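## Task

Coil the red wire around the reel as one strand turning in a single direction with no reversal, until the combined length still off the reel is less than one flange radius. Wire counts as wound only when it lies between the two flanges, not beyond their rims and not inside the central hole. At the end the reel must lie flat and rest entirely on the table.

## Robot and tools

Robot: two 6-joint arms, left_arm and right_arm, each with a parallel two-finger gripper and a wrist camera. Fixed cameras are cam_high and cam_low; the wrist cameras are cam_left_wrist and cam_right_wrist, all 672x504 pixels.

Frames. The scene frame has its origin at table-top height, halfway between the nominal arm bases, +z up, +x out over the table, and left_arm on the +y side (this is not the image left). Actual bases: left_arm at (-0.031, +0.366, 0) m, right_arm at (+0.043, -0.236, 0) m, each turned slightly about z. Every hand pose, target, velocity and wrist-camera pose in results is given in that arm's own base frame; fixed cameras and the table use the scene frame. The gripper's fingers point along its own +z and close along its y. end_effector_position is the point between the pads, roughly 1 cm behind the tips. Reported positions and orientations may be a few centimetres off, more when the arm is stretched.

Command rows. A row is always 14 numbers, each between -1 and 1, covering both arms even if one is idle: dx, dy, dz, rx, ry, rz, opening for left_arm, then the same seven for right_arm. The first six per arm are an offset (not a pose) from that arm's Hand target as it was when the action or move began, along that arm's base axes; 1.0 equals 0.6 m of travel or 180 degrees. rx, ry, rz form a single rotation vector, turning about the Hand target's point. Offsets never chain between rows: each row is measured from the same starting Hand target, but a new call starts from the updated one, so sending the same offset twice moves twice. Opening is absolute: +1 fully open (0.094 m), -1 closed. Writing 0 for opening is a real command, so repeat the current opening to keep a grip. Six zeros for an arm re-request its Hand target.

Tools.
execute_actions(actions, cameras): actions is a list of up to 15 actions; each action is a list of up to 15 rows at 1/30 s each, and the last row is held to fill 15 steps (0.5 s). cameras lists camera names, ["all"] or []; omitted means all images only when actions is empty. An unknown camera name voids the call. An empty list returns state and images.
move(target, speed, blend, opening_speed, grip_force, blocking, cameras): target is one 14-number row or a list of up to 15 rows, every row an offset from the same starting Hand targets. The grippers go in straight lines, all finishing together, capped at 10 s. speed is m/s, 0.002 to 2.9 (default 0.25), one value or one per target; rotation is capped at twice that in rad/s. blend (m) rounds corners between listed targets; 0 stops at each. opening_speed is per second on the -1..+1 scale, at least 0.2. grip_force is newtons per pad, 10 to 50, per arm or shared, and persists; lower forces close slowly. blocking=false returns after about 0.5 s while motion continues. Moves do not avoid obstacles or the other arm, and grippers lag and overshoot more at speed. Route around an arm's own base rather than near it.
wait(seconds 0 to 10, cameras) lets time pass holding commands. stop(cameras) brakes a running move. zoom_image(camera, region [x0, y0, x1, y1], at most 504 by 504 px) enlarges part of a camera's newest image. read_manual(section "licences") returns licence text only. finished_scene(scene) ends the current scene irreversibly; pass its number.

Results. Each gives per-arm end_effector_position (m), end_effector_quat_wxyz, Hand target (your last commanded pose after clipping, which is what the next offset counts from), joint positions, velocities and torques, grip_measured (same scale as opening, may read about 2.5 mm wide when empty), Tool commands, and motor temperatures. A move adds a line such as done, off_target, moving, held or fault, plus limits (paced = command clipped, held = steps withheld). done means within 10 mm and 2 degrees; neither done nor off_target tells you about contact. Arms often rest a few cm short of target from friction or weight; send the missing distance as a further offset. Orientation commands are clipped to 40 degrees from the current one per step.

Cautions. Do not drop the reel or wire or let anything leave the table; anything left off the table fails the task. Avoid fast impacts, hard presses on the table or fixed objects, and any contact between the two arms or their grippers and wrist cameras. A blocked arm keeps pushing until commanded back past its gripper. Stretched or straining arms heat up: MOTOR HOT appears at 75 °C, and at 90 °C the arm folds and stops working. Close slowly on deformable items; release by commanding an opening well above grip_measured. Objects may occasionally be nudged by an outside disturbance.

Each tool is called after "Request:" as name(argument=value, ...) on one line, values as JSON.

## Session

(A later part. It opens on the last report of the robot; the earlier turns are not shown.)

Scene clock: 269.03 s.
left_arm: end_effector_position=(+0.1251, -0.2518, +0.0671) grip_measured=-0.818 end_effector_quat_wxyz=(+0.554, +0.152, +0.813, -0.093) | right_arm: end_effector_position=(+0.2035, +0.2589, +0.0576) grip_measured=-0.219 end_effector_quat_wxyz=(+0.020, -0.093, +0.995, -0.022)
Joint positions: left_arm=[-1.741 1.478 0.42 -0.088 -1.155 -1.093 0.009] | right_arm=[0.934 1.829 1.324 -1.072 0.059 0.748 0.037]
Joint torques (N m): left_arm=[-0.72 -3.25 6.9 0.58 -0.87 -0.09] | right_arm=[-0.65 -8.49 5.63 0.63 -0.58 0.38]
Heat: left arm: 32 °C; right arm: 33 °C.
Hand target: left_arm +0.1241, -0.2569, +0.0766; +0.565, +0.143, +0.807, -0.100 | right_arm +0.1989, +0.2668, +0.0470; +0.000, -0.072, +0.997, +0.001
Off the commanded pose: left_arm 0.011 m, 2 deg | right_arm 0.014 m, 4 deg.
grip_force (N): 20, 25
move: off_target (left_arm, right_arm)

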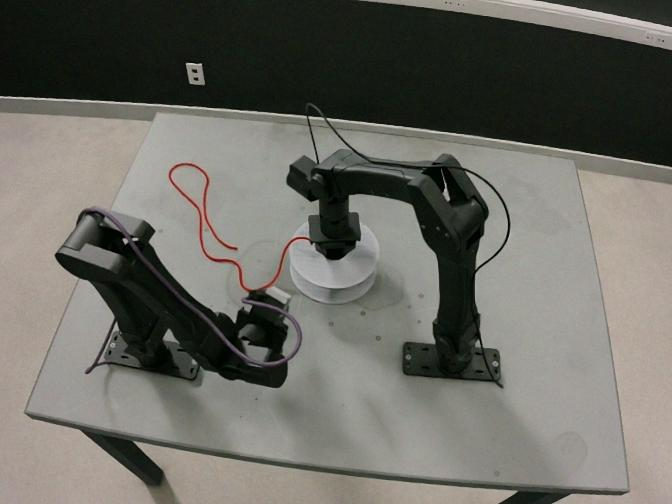

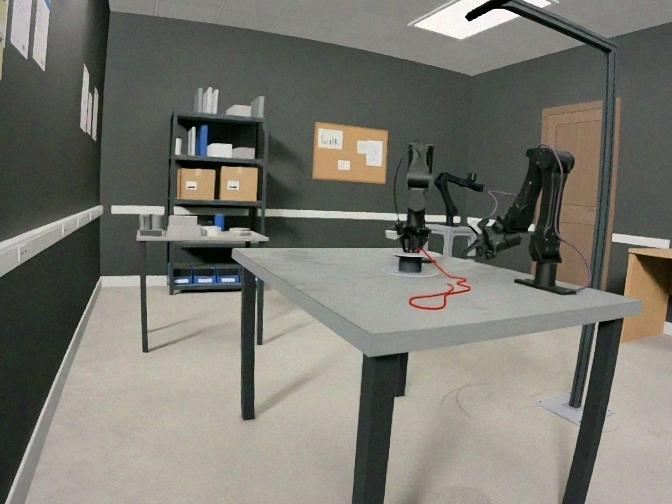

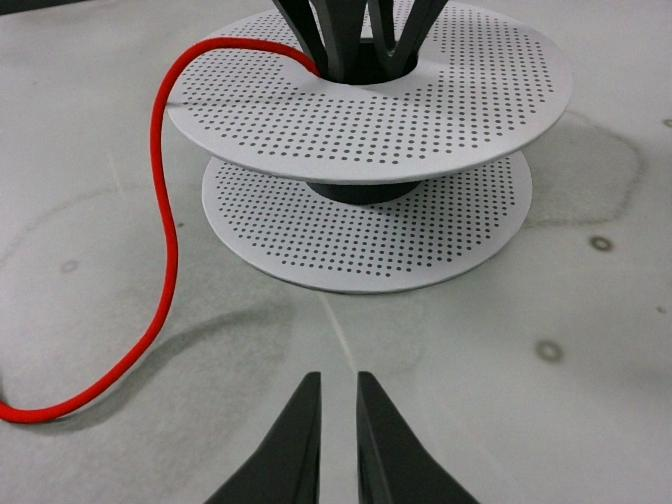

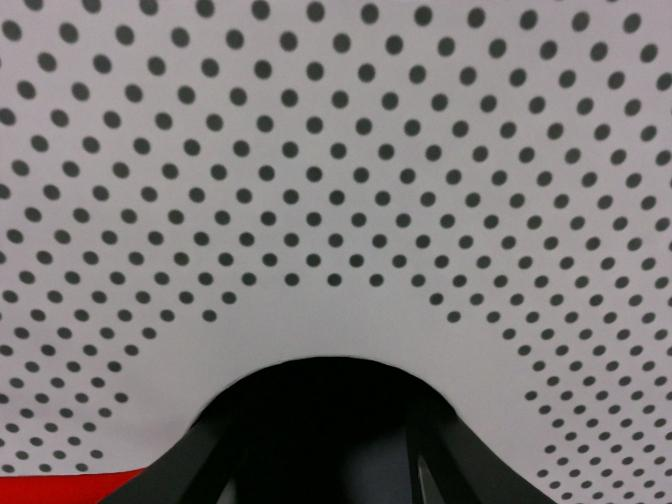

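Request:
move(target=[0,0,0,0,0,0,-0.82,0.003,-0.003,0,0,0,-0.345,-0.2], cameras=["all"], speed=0.12)

Request:
zoom_image(camera="cam_low", region=[370, 220, 490, 310])

Request:
zoom_image(camera="cam_high", region=[160, 150, 400, 320])

Scene clock: 275.60 s.
left_arm: end_effector_position=(+0.1251, -0.2518, +0.0671) grip_measured=-0.818 end_effector_quat_wxyz=(+0.554, +0.152, +0.813, -0.093) | right_arm: end_effector_position=(+0.1933, +0.2537, +0.0577) grip_measured=-0.218 end_effector_quat_wxyz=(+0.003, +0.435, +0.900, -0.024)
Joint positions: left_arm=[-1.741 1.478 0.42 -0.088 -1.155 -1.093 0.009] | right_arm=[0.925 1.829 1.324 -1.113 0.015 1.825 0.037]
Joint torques (N m): left_arm=[-0.72 -3.25 6.87 0.58 -0.86 -0.09] | right_arm=[-0.62 -8.65 5.33 0.96 -0.15 0.36]
Heat: left arm: 33 °C; right arm: 33 °C.
Hand target: left_arm +0.1241, -0.2569, +0.0766; +0.565, +0.143, +0.807, -0.100 | right_arm +0.2008, +0.2650, +0.0470; +0.000, +0.453, +0.891, +0.001
Off the commanded pose: left_arm 0.011 m, 2 deg | right_arm 0.017 m, 4 deg.
grip_force (N): 20, 25
move: off_target (left_arm, right_arm)

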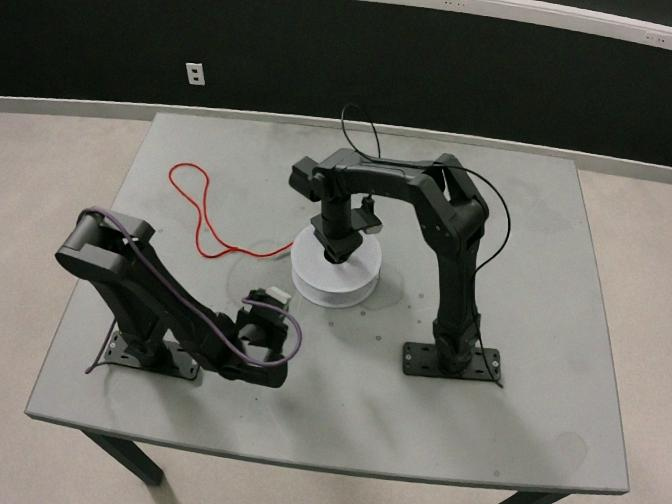

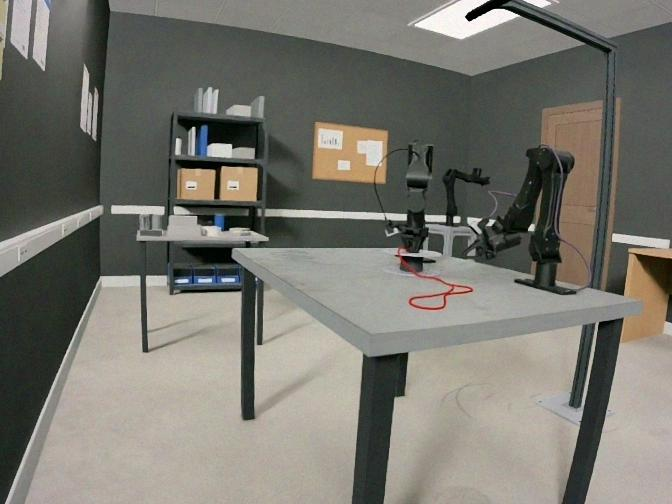

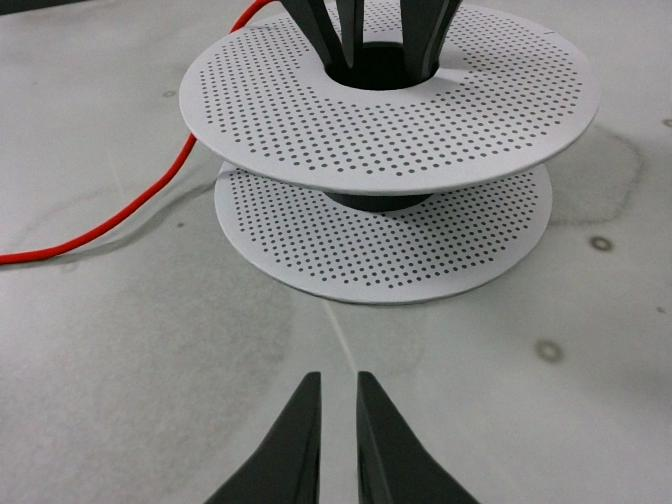

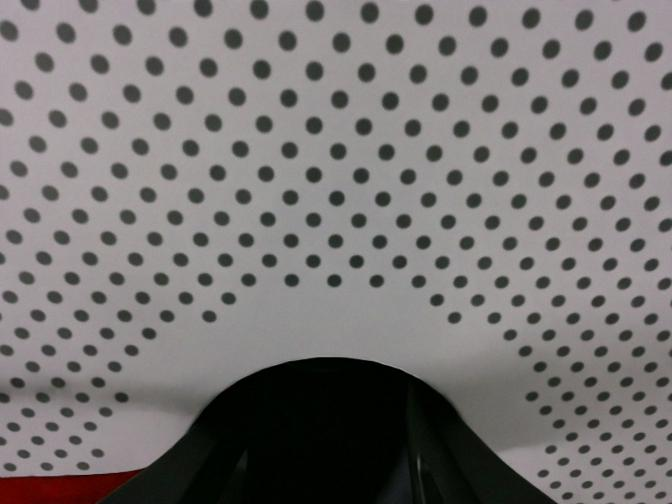

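Scaled by 4.200 from the camera's 672x504 image, which has a finer 960x720 frame.

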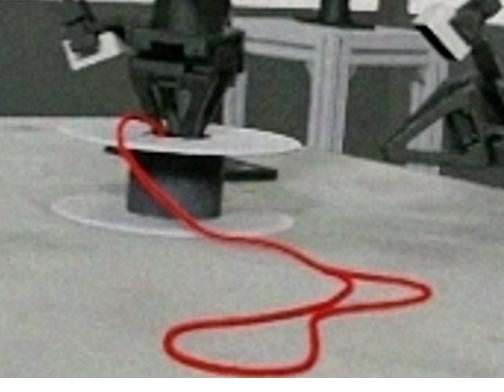

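Scaled by 2.100 from the camera's 672x504 image, which has a finer 960x720 frame.

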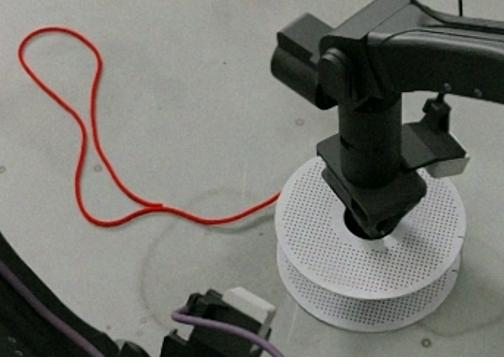

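Request:
move(target=[[0.0765,0.178,0.206,-0.06,0.2,0.18,-0.82,0,0,0,0,0,0,-0.2],[0.335,0.228,0.0723,-0.1245,0.3957,0.361,-1,0,0,0,0,0,0,-0.2],[0.335,0.228,-0.02,-0.1245,0.3957,0.361,-1,0,0,0,0,0,0,-0.2]], cameras=["all"], speed=0.2, blend=[0.03,0,0])

Request:
zoom_image(camera="cam_high", region=[160, 150, 400, 320])

Scene clock: 295.50 s.
left_arm: end_effector_position=(+0.3230, -0.1208, +0.0668) grip_measured=-0.995 end_effector_quat_wxyz=(-0.003, -0.457, +0.890, +0.001) | right_arm: end_effector_position=(+0.1933, +0.2537, +0.0577) grip_measured=-0.218 end_effector_quat_wxyz=(+0.003, +0.435, +0.900, -0.024)
Joint positions: left_arm=[-0.36 1.878 1.427 -1.125 0.002 -1.308 0] | right_arm=[0.925 1.829 1.324 -1.113 0.015 1.825 0.037]
Joint torques (N m): left_arm=[0.28 -6.89 5.37 0.23 -0.03 -0.08] | right_arm=[-0.59 -8.59 5.22 0.94 -0.17 0.39]
Heat: left arm: 33 °C; right arm: 33 °C.
Hand target: left_arm +0.3252, -0.1201, +0.0646; +0.000, -0.462, +0.887, +0.000 | right_arm +0.2008, +0.2650, +0.0470; +0.000, +0.453, +0.891, +0.001
Off the commanded pose: left_arm 0.003 m, 1 deg | right_arm 0.017 m, 4 deg.
grip_force (N): 20, 25
move: off_target (right_arm)

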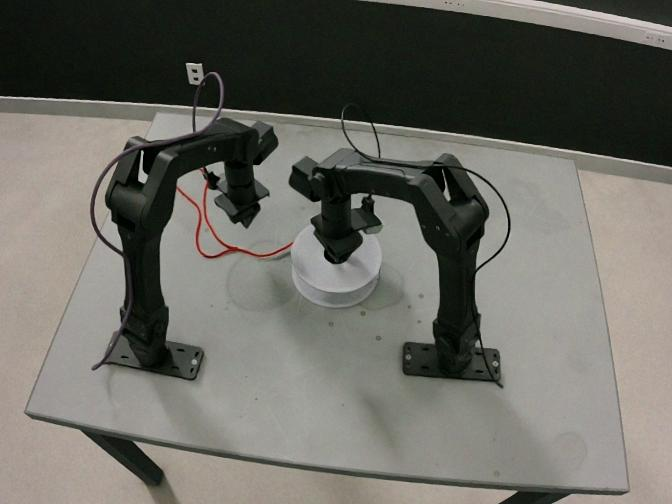

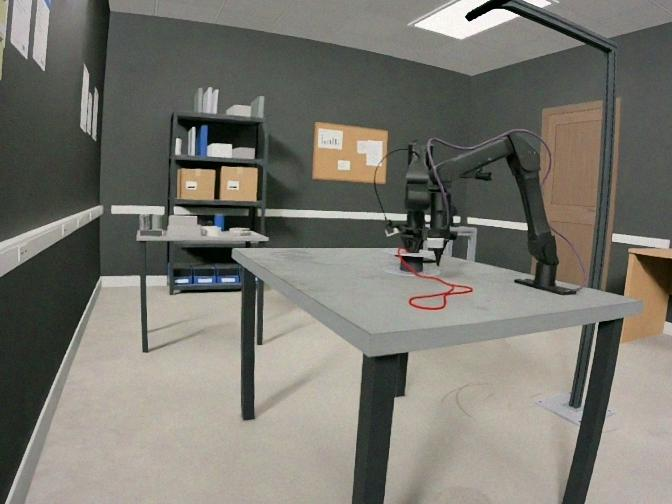

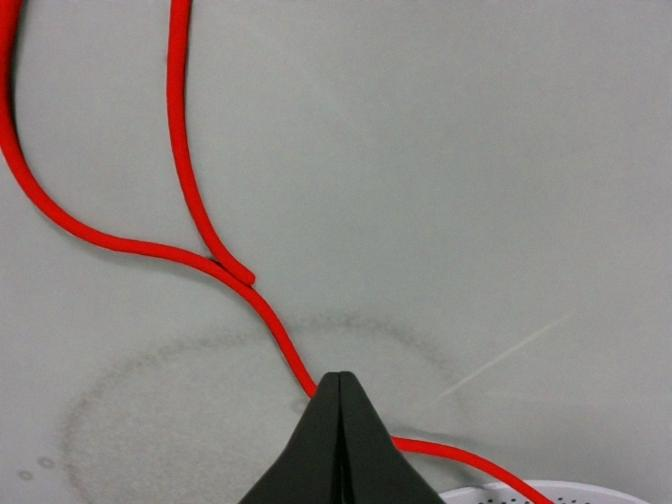

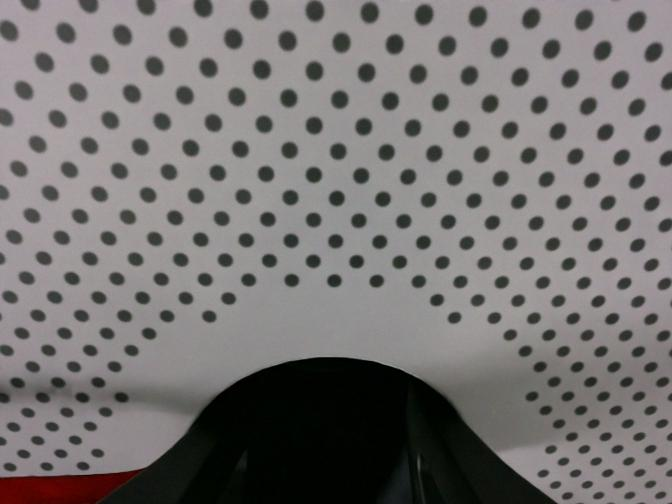

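Scaled by 2.100 from the camera's 672x504 image, which has a finer 960x720 frame.

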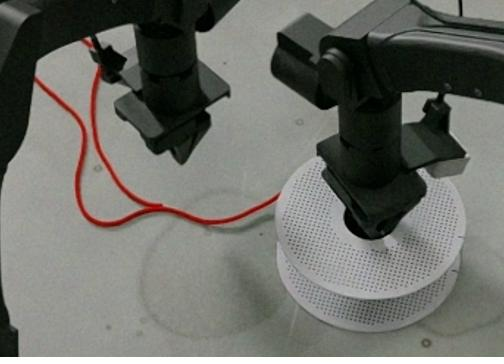

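Request:
move(target=[[0,-0.0415,0,0,0,0,-1,0,0,0,0,0,0,-0.2],[0,-0.0415,-0.086,0,0,0,-1,0,0,0,0,0,0,-0.2],[-0.1087,-0.05,-0.086,0,0,0,-1,0,0,0,0,0,0,-0.2],[-0.2587,-0.1165,-0.086,0,0,0,-1,0,0,0,0,0,0,-0.2]], cameras=["all"], speed=0.1, blend=[0.005,0.0,0.02,0])

Request:
zoom_image(camera="cam_high", region=[160, 150, 400, 320])

Request:
zoom_image(camera="cam_low", region=[370, 220, 490, 310])

Scene clock: 301.80 s.
left_arm: end_effector_position=(+0.2691, -0.1519, +0.0128) grip_measured=-0.995 end_effector_quat_wxyz=(-0.002, -0.455, +0.890, -0.003) | right_arm: end_effector_position=(+0.1933, +0.2537, +0.0577) grip_measured=-0.218 end_effector_quat_wxyz=(+0.003, +0.435, +0.900, -0.024)
Joint positions: left_arm=[-0.513 1.809 1.11 -0.869 0.007 -1.458 0] | right_arm=[0.925 1.829 1.324 -1.113 0.015 1.825 0.037]
Joint torques (N m): left_arm=[0.34 -6.02 5.59 0.17 -0.07 0.02] | right_arm=[-0.62 -8.68 5.29 0.95 -0.17 0.36]
Heat: left arm: 33 °C; right arm: 33 °C.
Hand target: left_arm +0.2718, -0.1510, +0.0126; +0.001, -0.456, +0.890, -0.003 (not the last commanded pose) | right_arm +0.2008, +0.2650, +0.0470; +0.000, +0.453, +0.891, +0.001
Off the commanded pose: left_arm 0.106 m, 1 deg | right_arm 0.017 m, 4 deg.
grip_force (N): 20, 25
move: held (left_arm; a check stopped the path), off_target (right_arm); path passed 2 of 4 targets; limits=held
pose unreachable (left arm): on one or more control steps of this call, first in action 0 (counted from 0), this arm could not follow its commanded pose, so it was not sent that pose on those steps. It may still have moved: this result reports where it is.
cause: moving toward the commanded pose would bring a part of the arm too close to another arm (this arm's wrist (the part past joint 4) and the right arm's wrist (the part past joint 4), at the place that arm is still heading or pushing toward).

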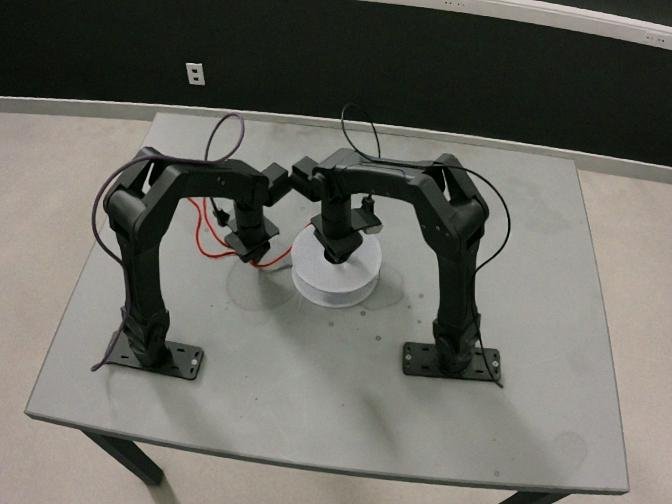

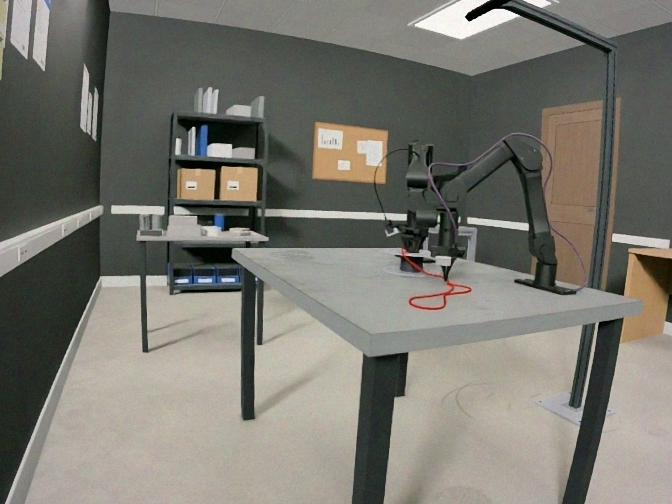

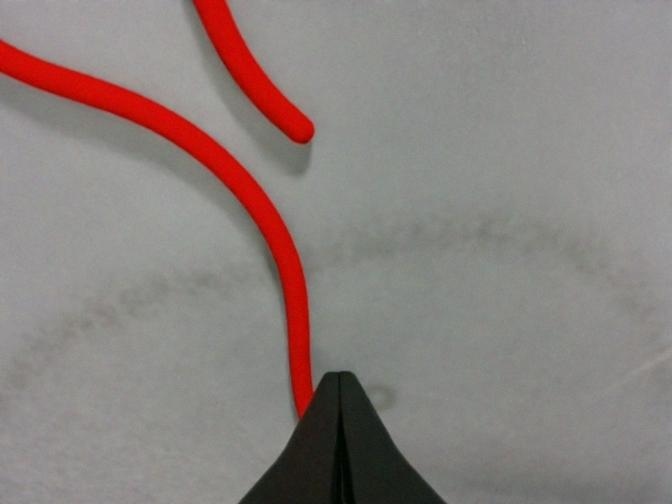

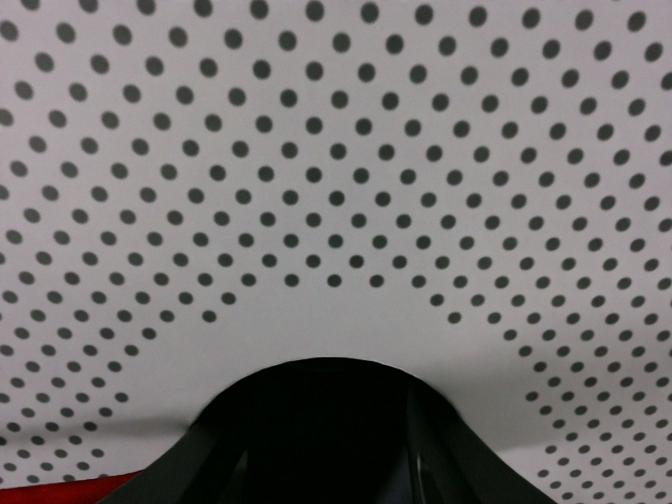

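Scaled by 2.100 from the camera's 672x504 image, which has a finer 960x720 frame.

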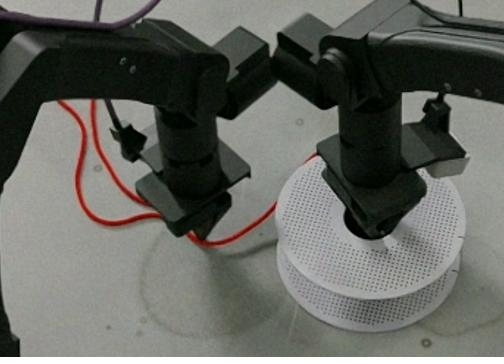

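Scaled by 4.200 from the camera's 672x504 image, which has a finer 960x720 frame.

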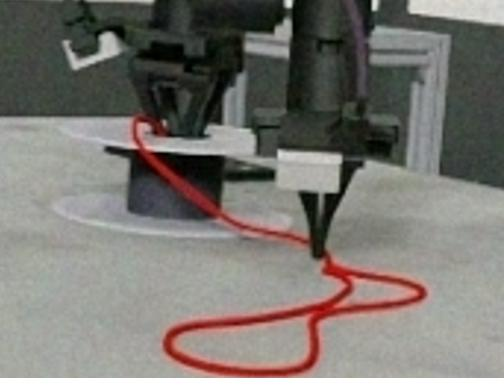

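Request:
move(target=[[-0.003,0.06,0,0,0,0,-1,0,0,0,0,0,0,-0.2],[-0.17,0.035,0,0,0,0,-1,0,0,0,0,0,0,-0.2],[-0.253,-0.065,0,0,0,0,-1,0,0,0,0,0,0,-0.2]], cameras=["all"], speed=0.1, blend=[0.02,0.02,0])

Request:
zoom_image(camera="cam_high", region=[160, 150, 400, 320])

Request:
zoom_image(camera="cam_low", region=[370, 220, 490, 310])

Scene clock: 306.27 s.
left_arm: end_effector_position=(+0.1235, -0.1892, +0.0117) grip_measured=-0.995 end_effector_quat_wxyz=(+0.006, -0.456, +0.890, -0.013) | right_arm: end_effector_position=(+0.1933, +0.2538, +0.0578) grip_measured=-0.218 end_effector_quat_wxyz=(+0.003, +0.435, +0.900, -0.024)
Joint positions: left_arm=[-1.004 1.485 0.752 -0.811 -0.009 -1.952 0] | right_arm=[0.925 1.828 1.324 -1.113 0.015 1.826 0.037]
Joint torques (N m): left_arm=[-0.75 -2.8 6.71 -0.05 0.08 -0.06] | right_arm=[-0.62 -8.68 5.33 0.96 -0.17 0.37]
Heat: left arm: 33 °C; right arm: 33 °C.
Hand target: left_arm +0.1201, -0.1900, +0.0126; +0.001, -0.456, +0.890, -0.003 | right_arm +0.2008, +0.2650, +0.0470; +0.000, +0.453, +0.891, +0.001
Off the commanded pose: left_arm 0.004 m, 1 deg | right_arm 0.017 m, 4 deg.
grip_force (N): 20, 25
move: off_target (right_arm); blend cut to 0.018 m at target 1

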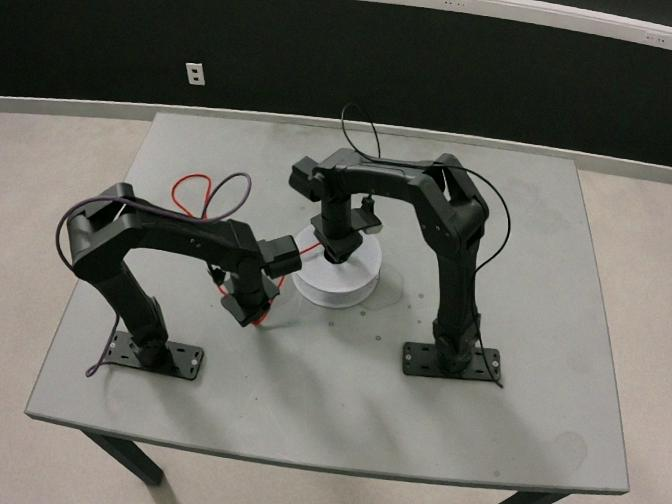

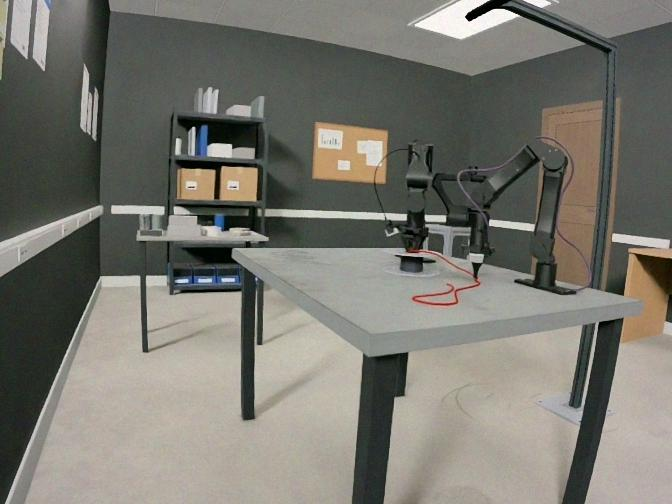

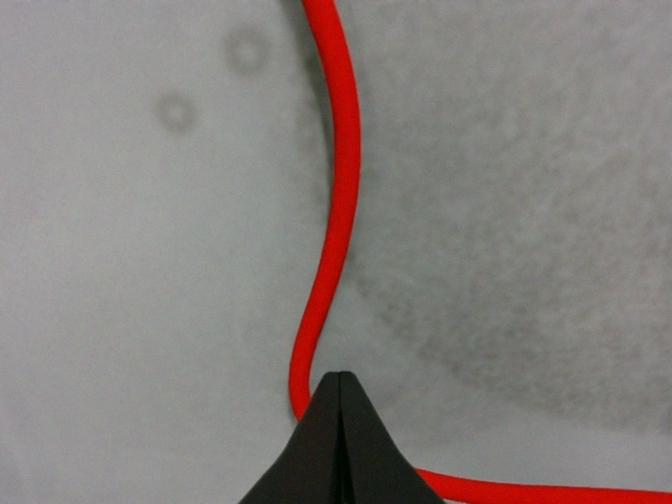

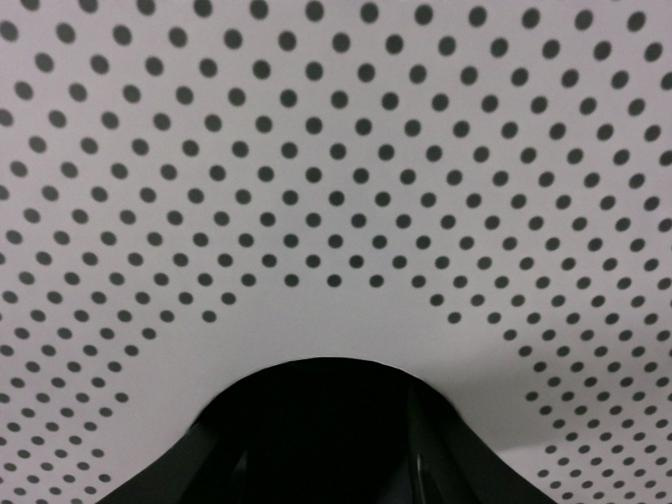

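Scaled by 2.100 from the camera's 672x504 image, which has a finer 960x720 frame.

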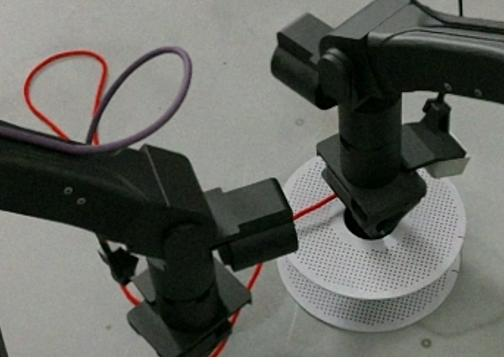

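Scaled by 4.200 from the camera's 672x504 image, which has a finer 960x720 frame.

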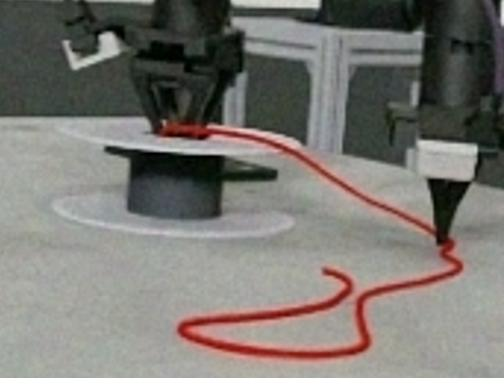

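Request:
move(target=[[0,0,0.18,0,0,0,-1,0,0,0,0,0,0,-0.2],[0.15,0.18,0.2,0,0,0,-0.2,-0.006,0.006,0,0,0,0.66,-0.2]], cameras=["all"], speed=0.17)

Request:
zoom_image(camera="cam_high", region=[160, 150, 400, 320])

Scene clock: 324.87 s.
left_arm: end_effector_position=(+0.2067, -0.0828, +0.1268) grip_measured=-0.202 end_effector_quat_wxyz=(-0.001, -0.456, +0.890, -0.002) | right_arm: end_effector_position=(+0.2058, +0.2611, +0.0580) grip_measured=-0.217 end_effector_quat_wxyz=(+0.012, -0.522, +0.853, -0.020)
Joint positions: left_arm=[-0.382 1.381 1.139 -1.327 0.004 -1.328 0.037] | right_arm=[0.925 1.828 1.324 -1.059 0.046 -0.173 0.037]
Joint torques (N m): left_arm=[0.64 -2.92 8.46 -0.04 -0.03 0.07] | right_arm=[0.76 -8.44 5.56 0.53 -0.48 -0.31]
Heat: left arm: 33 °C; right arm: 33 °C.
Hand target: left_arm +0.2100, -0.0821, +0.1326; +0.001, -0.456, +0.890, -0.003 | right_arm +0.1971, +0.2687, +0.0470; +0.000, -0.537, +0.844, +0.001
Off the commanded pose: left_arm 0.007 m, 0 deg | right_arm 0.016 m, 3 deg.
grip_force (N): 20, 25
move: off_target (right_arm)

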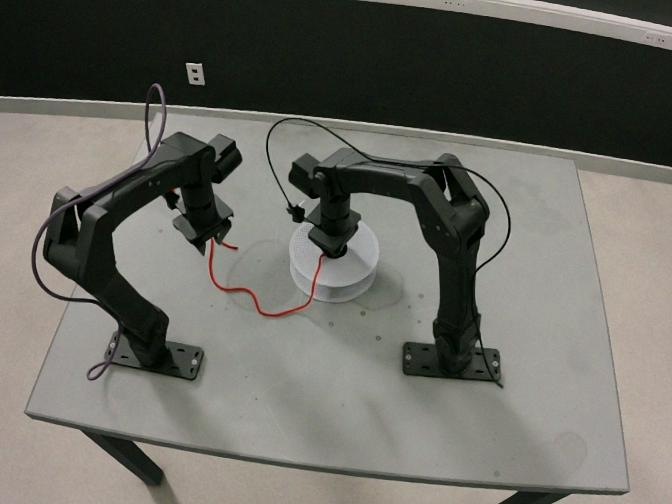

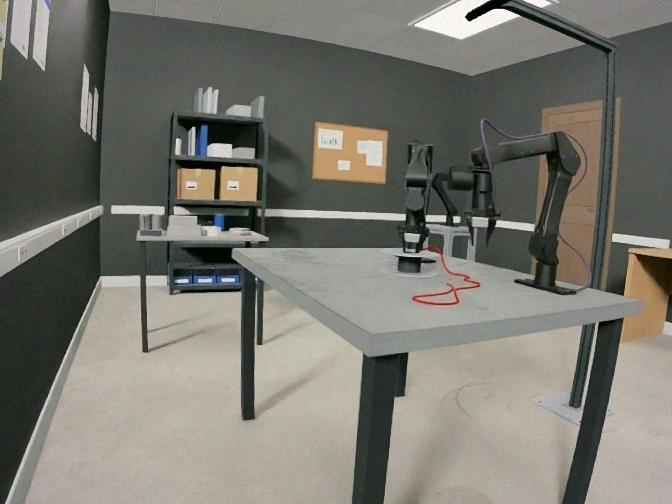

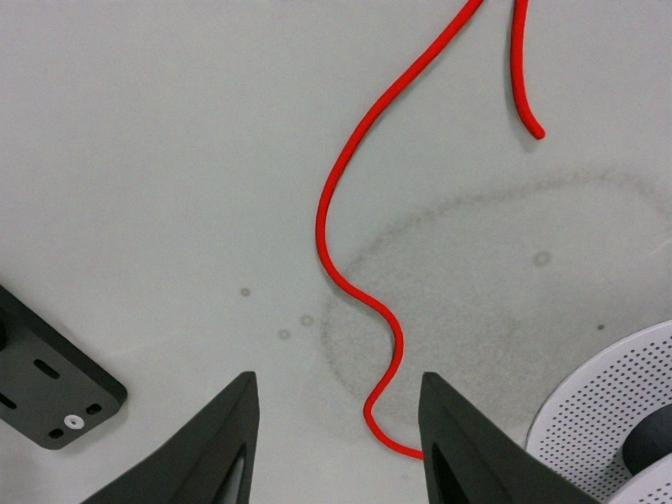

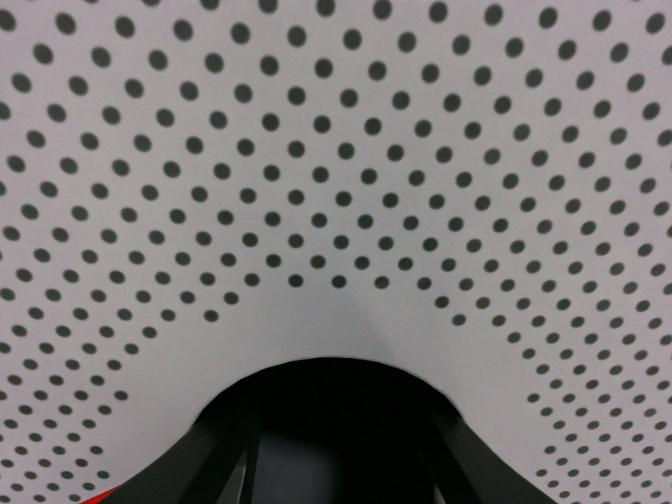

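Scaled by 2.100 from the camera's 672x504 image, which has a finer 960x720 frame.

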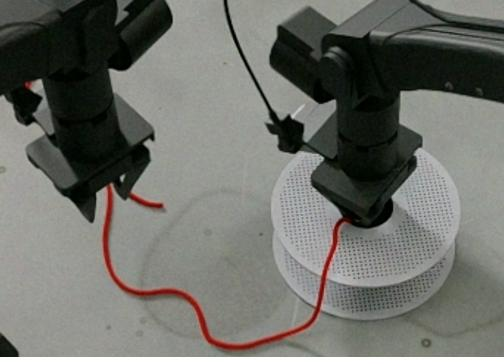

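Request:
move(target=[[0,0,0,0,0,-0.5,-0.2,0,0,0,0,0,0.1,-0.2],[0,0.01,-0.1,0,0,-0.98,-0.2,0,0,0,0,0,0.2,-0.2]], cameras=["all"], speed=0.3, blend=[0.01,0])

Request:
zoom_image(camera="cam_high", region=[160, 150, 400, 320])

Scene clock: 335.63 s.
left_arm: end_effector_position=(+0.2100, -0.0770, +0.0756) grip_measured=-0.202 end_effector_quat_wxyz=(-0.003, +0.875, +0.485, +0.001) | right_arm: end_effector_position=(+0.2084, +0.2675, +0.0580) grip_measured=-0.217 end_effector_quat_wxyz=(-0.018, +0.760, -0.650, +0.017)
Joint positions: left_arm=[-0.361 1.411 0.959 -1.122 -0.006 1.768 0.038] | right_arm=[0.925 1.828 1.324 -1.033 0.036 -0.802 0.037]
Joint torques (N m): left_arm=[0.65 -3.08 5.04 0.22 0.03 0.11] | right_arm=[0.66 -8.34 5.79 0.32 -0.36 -0.3]
Heat: left arm: 33 °C; right arm: 33 °C.
Hand target: left_arm +0.2101, -0.0761, +0.0726; -0.003, +0.875, +0.484, -0.001 | right_arm +0.1971, +0.2686, +0.0470; +0.001, +0.771, -0.637, -0.001
Off the commanded pose: left_arm 0.003 m, 0 deg | right_arm 0.016 m, 4 deg.
grip_force (N): 20, 25
move: off_target (right_arm)

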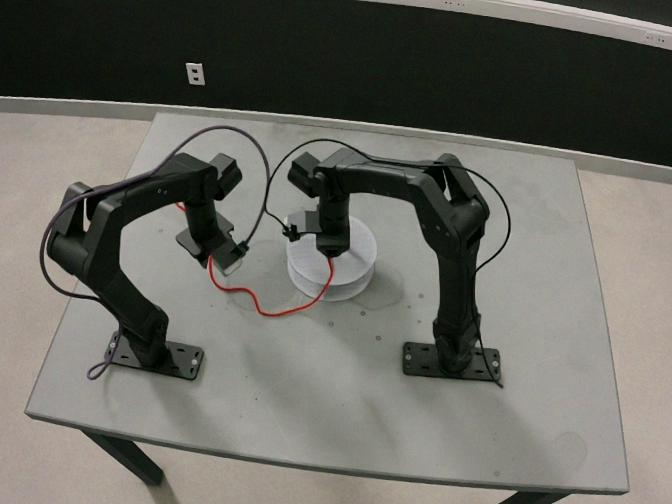

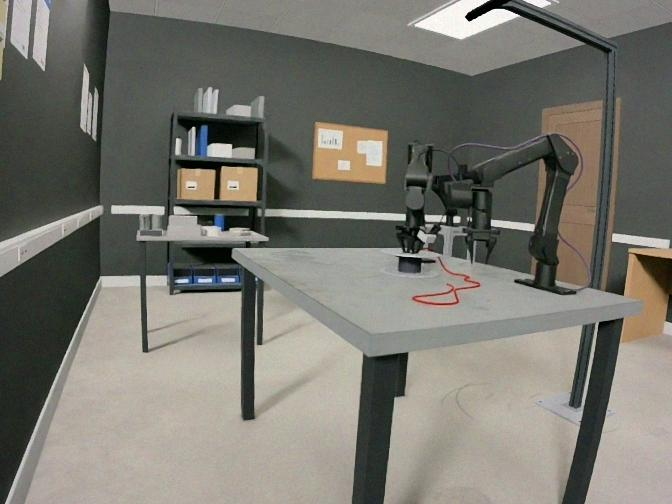

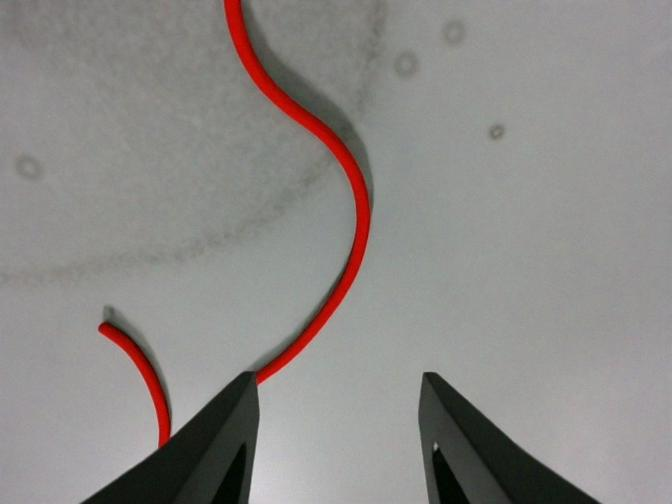

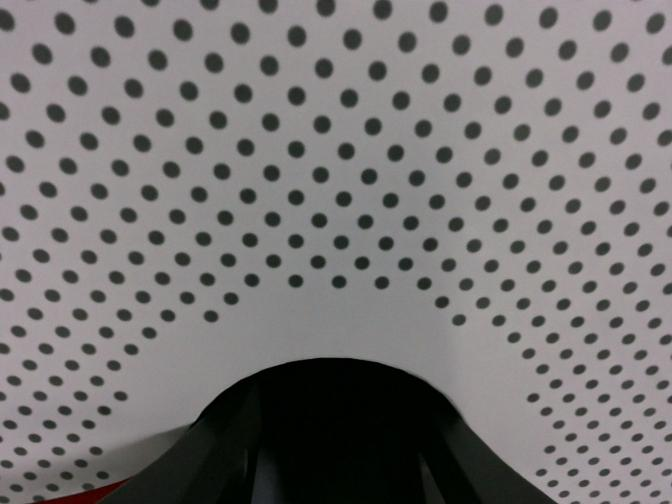

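Scaled by 2.100 from the camera's 672x504 image, which has a finer 960x720 frame.

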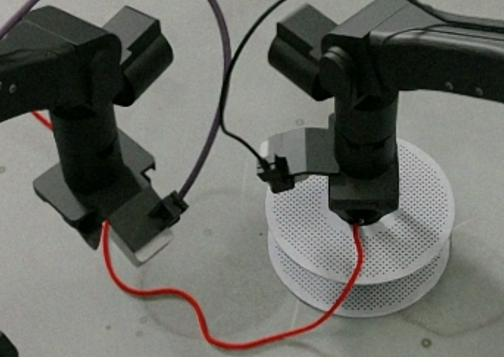

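Request:
move(target=[[0.045,0.032,-0.05,0,0,-0.03,-0.2,0,0,0,0,0,0,-0.2],[0.045,0.032,-0.099,0,0,-0.03,-0.2,0,0,0,0,0,0,-0.2],[0.045,0.032,-0.099,0,0,-0.03,-1,0,0,0,0,0,0,-0.2]], cameras=["cam_left_wrist","cam_high"], speed=0.12)

Scene clock: 344.97 s.
left_arm: end_effector_position=(+0.2367, -0.0575, +0.0150) grip_measured=-0.995 end_effector_quat_wxyz=(-0.005, +0.897, +0.442, +0.000) | right_arm: end_effector_position=(+0.2084, +0.2675, +0.0580) grip_measured=-0.217 end_effector_quat_wxyz=(-0.018, +0.760, -0.650, +0.017)
Joint positions: left_arm=[-0.249 1.578 0.855 -0.855 -0.009 1.977 0] | right_arm=[0.925 1.828 1.324 -1.033 0.036 -0.802 0.037]
Joint torques (N m): left_arm=[0.58 -4.07 4.9 0.2 0.05 0.07] | right_arm=[0.76 -8.4 5.74 0.29 -0.37 -0.28]
Heat: left arm: 33 °C; right arm: 32 °C.
Hand target: left_arm +0.2371, -0.0568, +0.0132; -0.003, +0.897, +0.442, -0.001 | right_arm +0.1971, +0.2686, +0.0470; +0.001, +0.771, -0.637, -0.001
Off the commanded pose: left_arm 0.002 m, 0 deg | right_arm 0.016 m, 4 deg.
grip_force (N): 20, 25
move: off_target (right_arm)
Images, in order (width x height): cam_high 672x504, cam_left_wrist 672x504.

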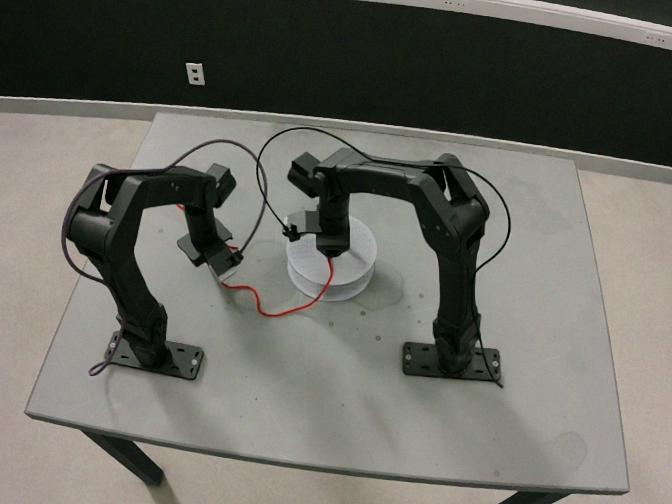

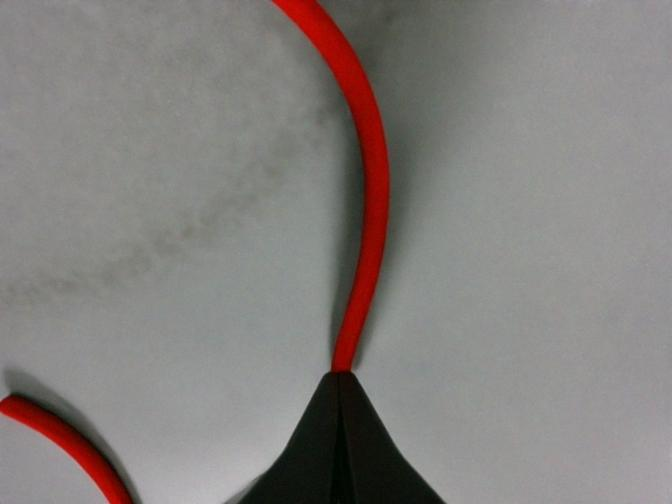

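Request:
move(target=[[0,0,0.01,0,0,0,-0.4,0,0,0,0,0,0,-0.2],[0,0,-0.009,0,0,0,-0.4,0,0,0,0,0,0,-0.2],[0,0,-0.009,0,0,0,-1,0,0,0,0,0,0,-0.2]], cameras=["cam_left_wrist"], speed=0.05)

Scene clock: 349.70 s.
left_arm: end_effector_position=(+0.2403, -0.0584, +0.0123) grip_measured=-0.926 end_effector_quat_wxyz=(+0.000, +0.897, +0.442, +0.006) | right_arm: end_effector_position=(+0.2084, +0.2675, +0.0580) grip_measured=-0.217 end_effector_quat_wxyz=(-0.018, +0.760, -0.650, +0.017)
Joint positions: left_arm=[-0.249 1.583 0.848 -0.827 -0.009 1.977 0.003] | right_arm=[0.925 1.828 1.324 -1.033 0.036 -0.802 0.037]
Joint torques (N m): left_arm=[0.58 -3.69 4.37 0.18 0.05 0.07] | right_arm=[0.73 -8.35 5.79 0.32 -0.38 -0.28]
Heat: left arm: 32 °C; right arm: 32 °C.
Hand target: left_arm +0.2371, -0.0568, +0.0078; -0.003, +0.897, +0.442, -0.001 | right_arm +0.1971, +0.2686, +0.0470; +0.001, +0.771, -0.637, -0.001
Off the commanded pose: left_arm 0.006 m, 1 deg | right_arm 0.016 m, 4 deg.
grip_force (N): 20, 25
move: off_target (right_arm)
Images, in order (width x height): cam_left_wrist 672x504.

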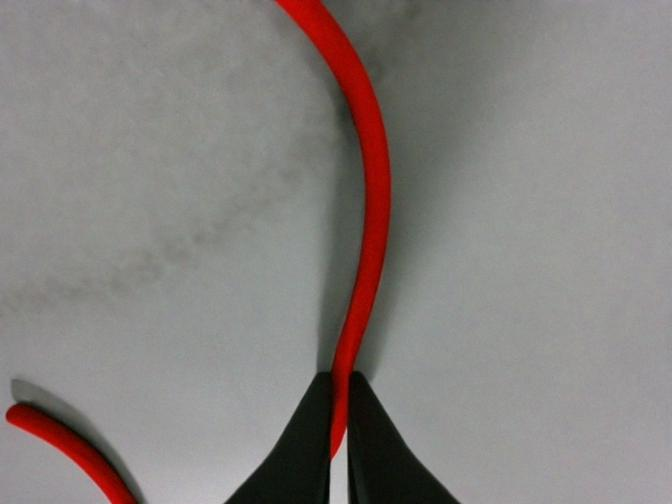

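Request:
move(target=[[0,0,0.04,0,0,0,-1,0,0,0,0,0,0,-0.2],[-0.112,-0.089,0.04,0,0,0,-1,0,0,0,0,0,0,-0.2],[-0.212,-0.197,0.04,0,0,0,-1,0,0,0,0,0,0,-0.2],[-0.253,-0.322,0.04,0,0,0,-1,0,0,0,0,0,0,-0.2]], cameras=["all"], speed=0.1, blend=[0.005,0.02,0.02,0])

Request:
zoom_image(camera="cam_high", region=[160, 150, 400, 320])

Scene clock: 355.80 s.
left_arm: end_effector_position=(+0.0853, -0.2396, +0.0279) grip_measured=-0.929 end_effector_quat_wxyz=(-0.014, +0.897, +0.441, +0.005) | right_arm: end_effector_position=(+0.2084, +0.2675, +0.0580) grip_measured=-0.217 end_effector_quat_wxyz=(-0.018, +0.760, -0.650, +0.017)
Joint positions: left_arm=[-1.238 1.617 0.952 -0.935 -0.007 0.989 0.003] | right_arm=[0.925 1.828 1.324 -1.033 0.036 -0.803 0.037]
Joint torques (N m): left_arm=[-0.44 -4.26 7.79 0.12 0.11 -0.03] | right_arm=[0.76 -8.44 5.79 0.31 -0.39 -0.3]
Heat: left arm: 32 °C; right arm: 32 °C.
Hand target: left_arm +0.0853, -0.2501, +0.0319; -0.003, +0.897, +0.442, -0.001 | right_arm +0.1971, +0.2686, +0.0470; +0.001, +0.771, -0.636, -0.001
Off the commanded pose: left_arm 0.011 m, 1 deg | right_arm 0.016 m, 4 deg.
grip_force (N): 20, 25
move: off_target (left_arm, right_arm)

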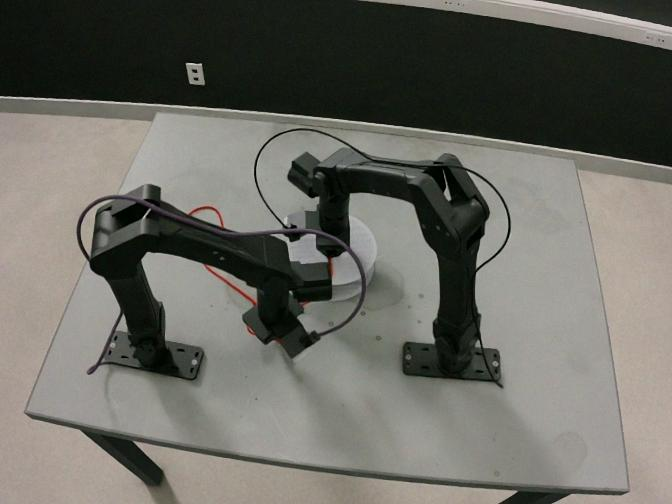

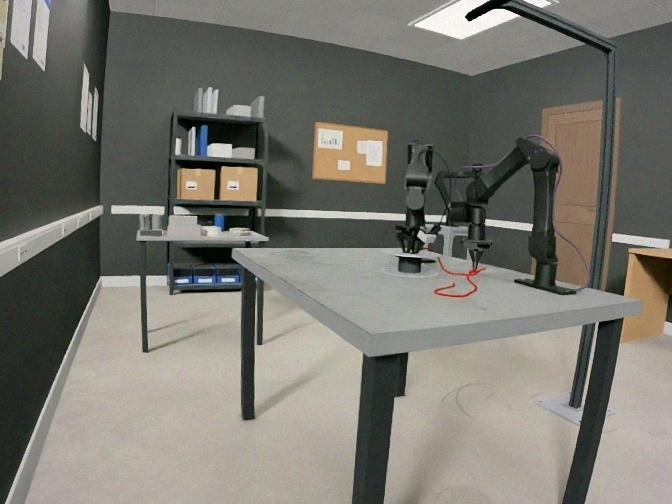

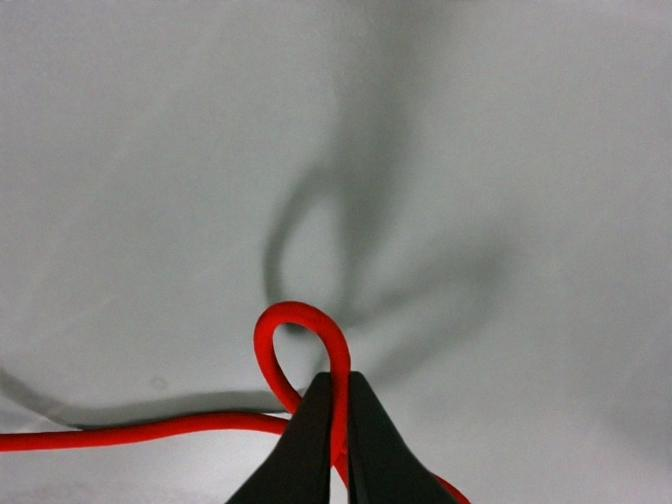

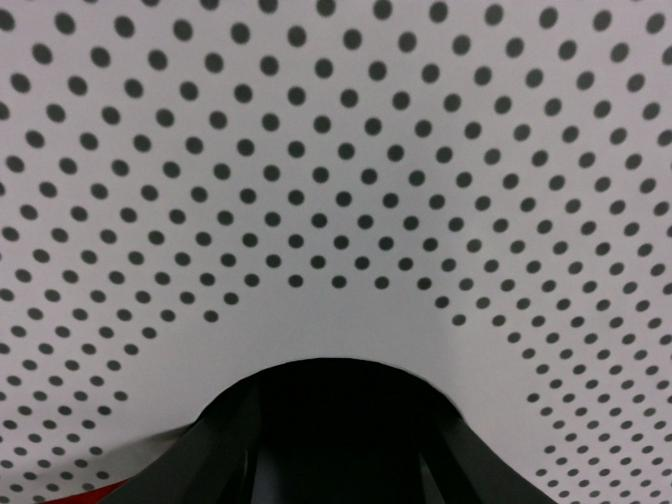

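Scaled by 2.100 from the camera's 672x504 image, which has a finer 960x720 frame.

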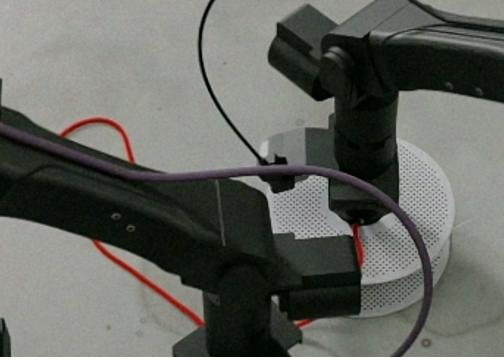

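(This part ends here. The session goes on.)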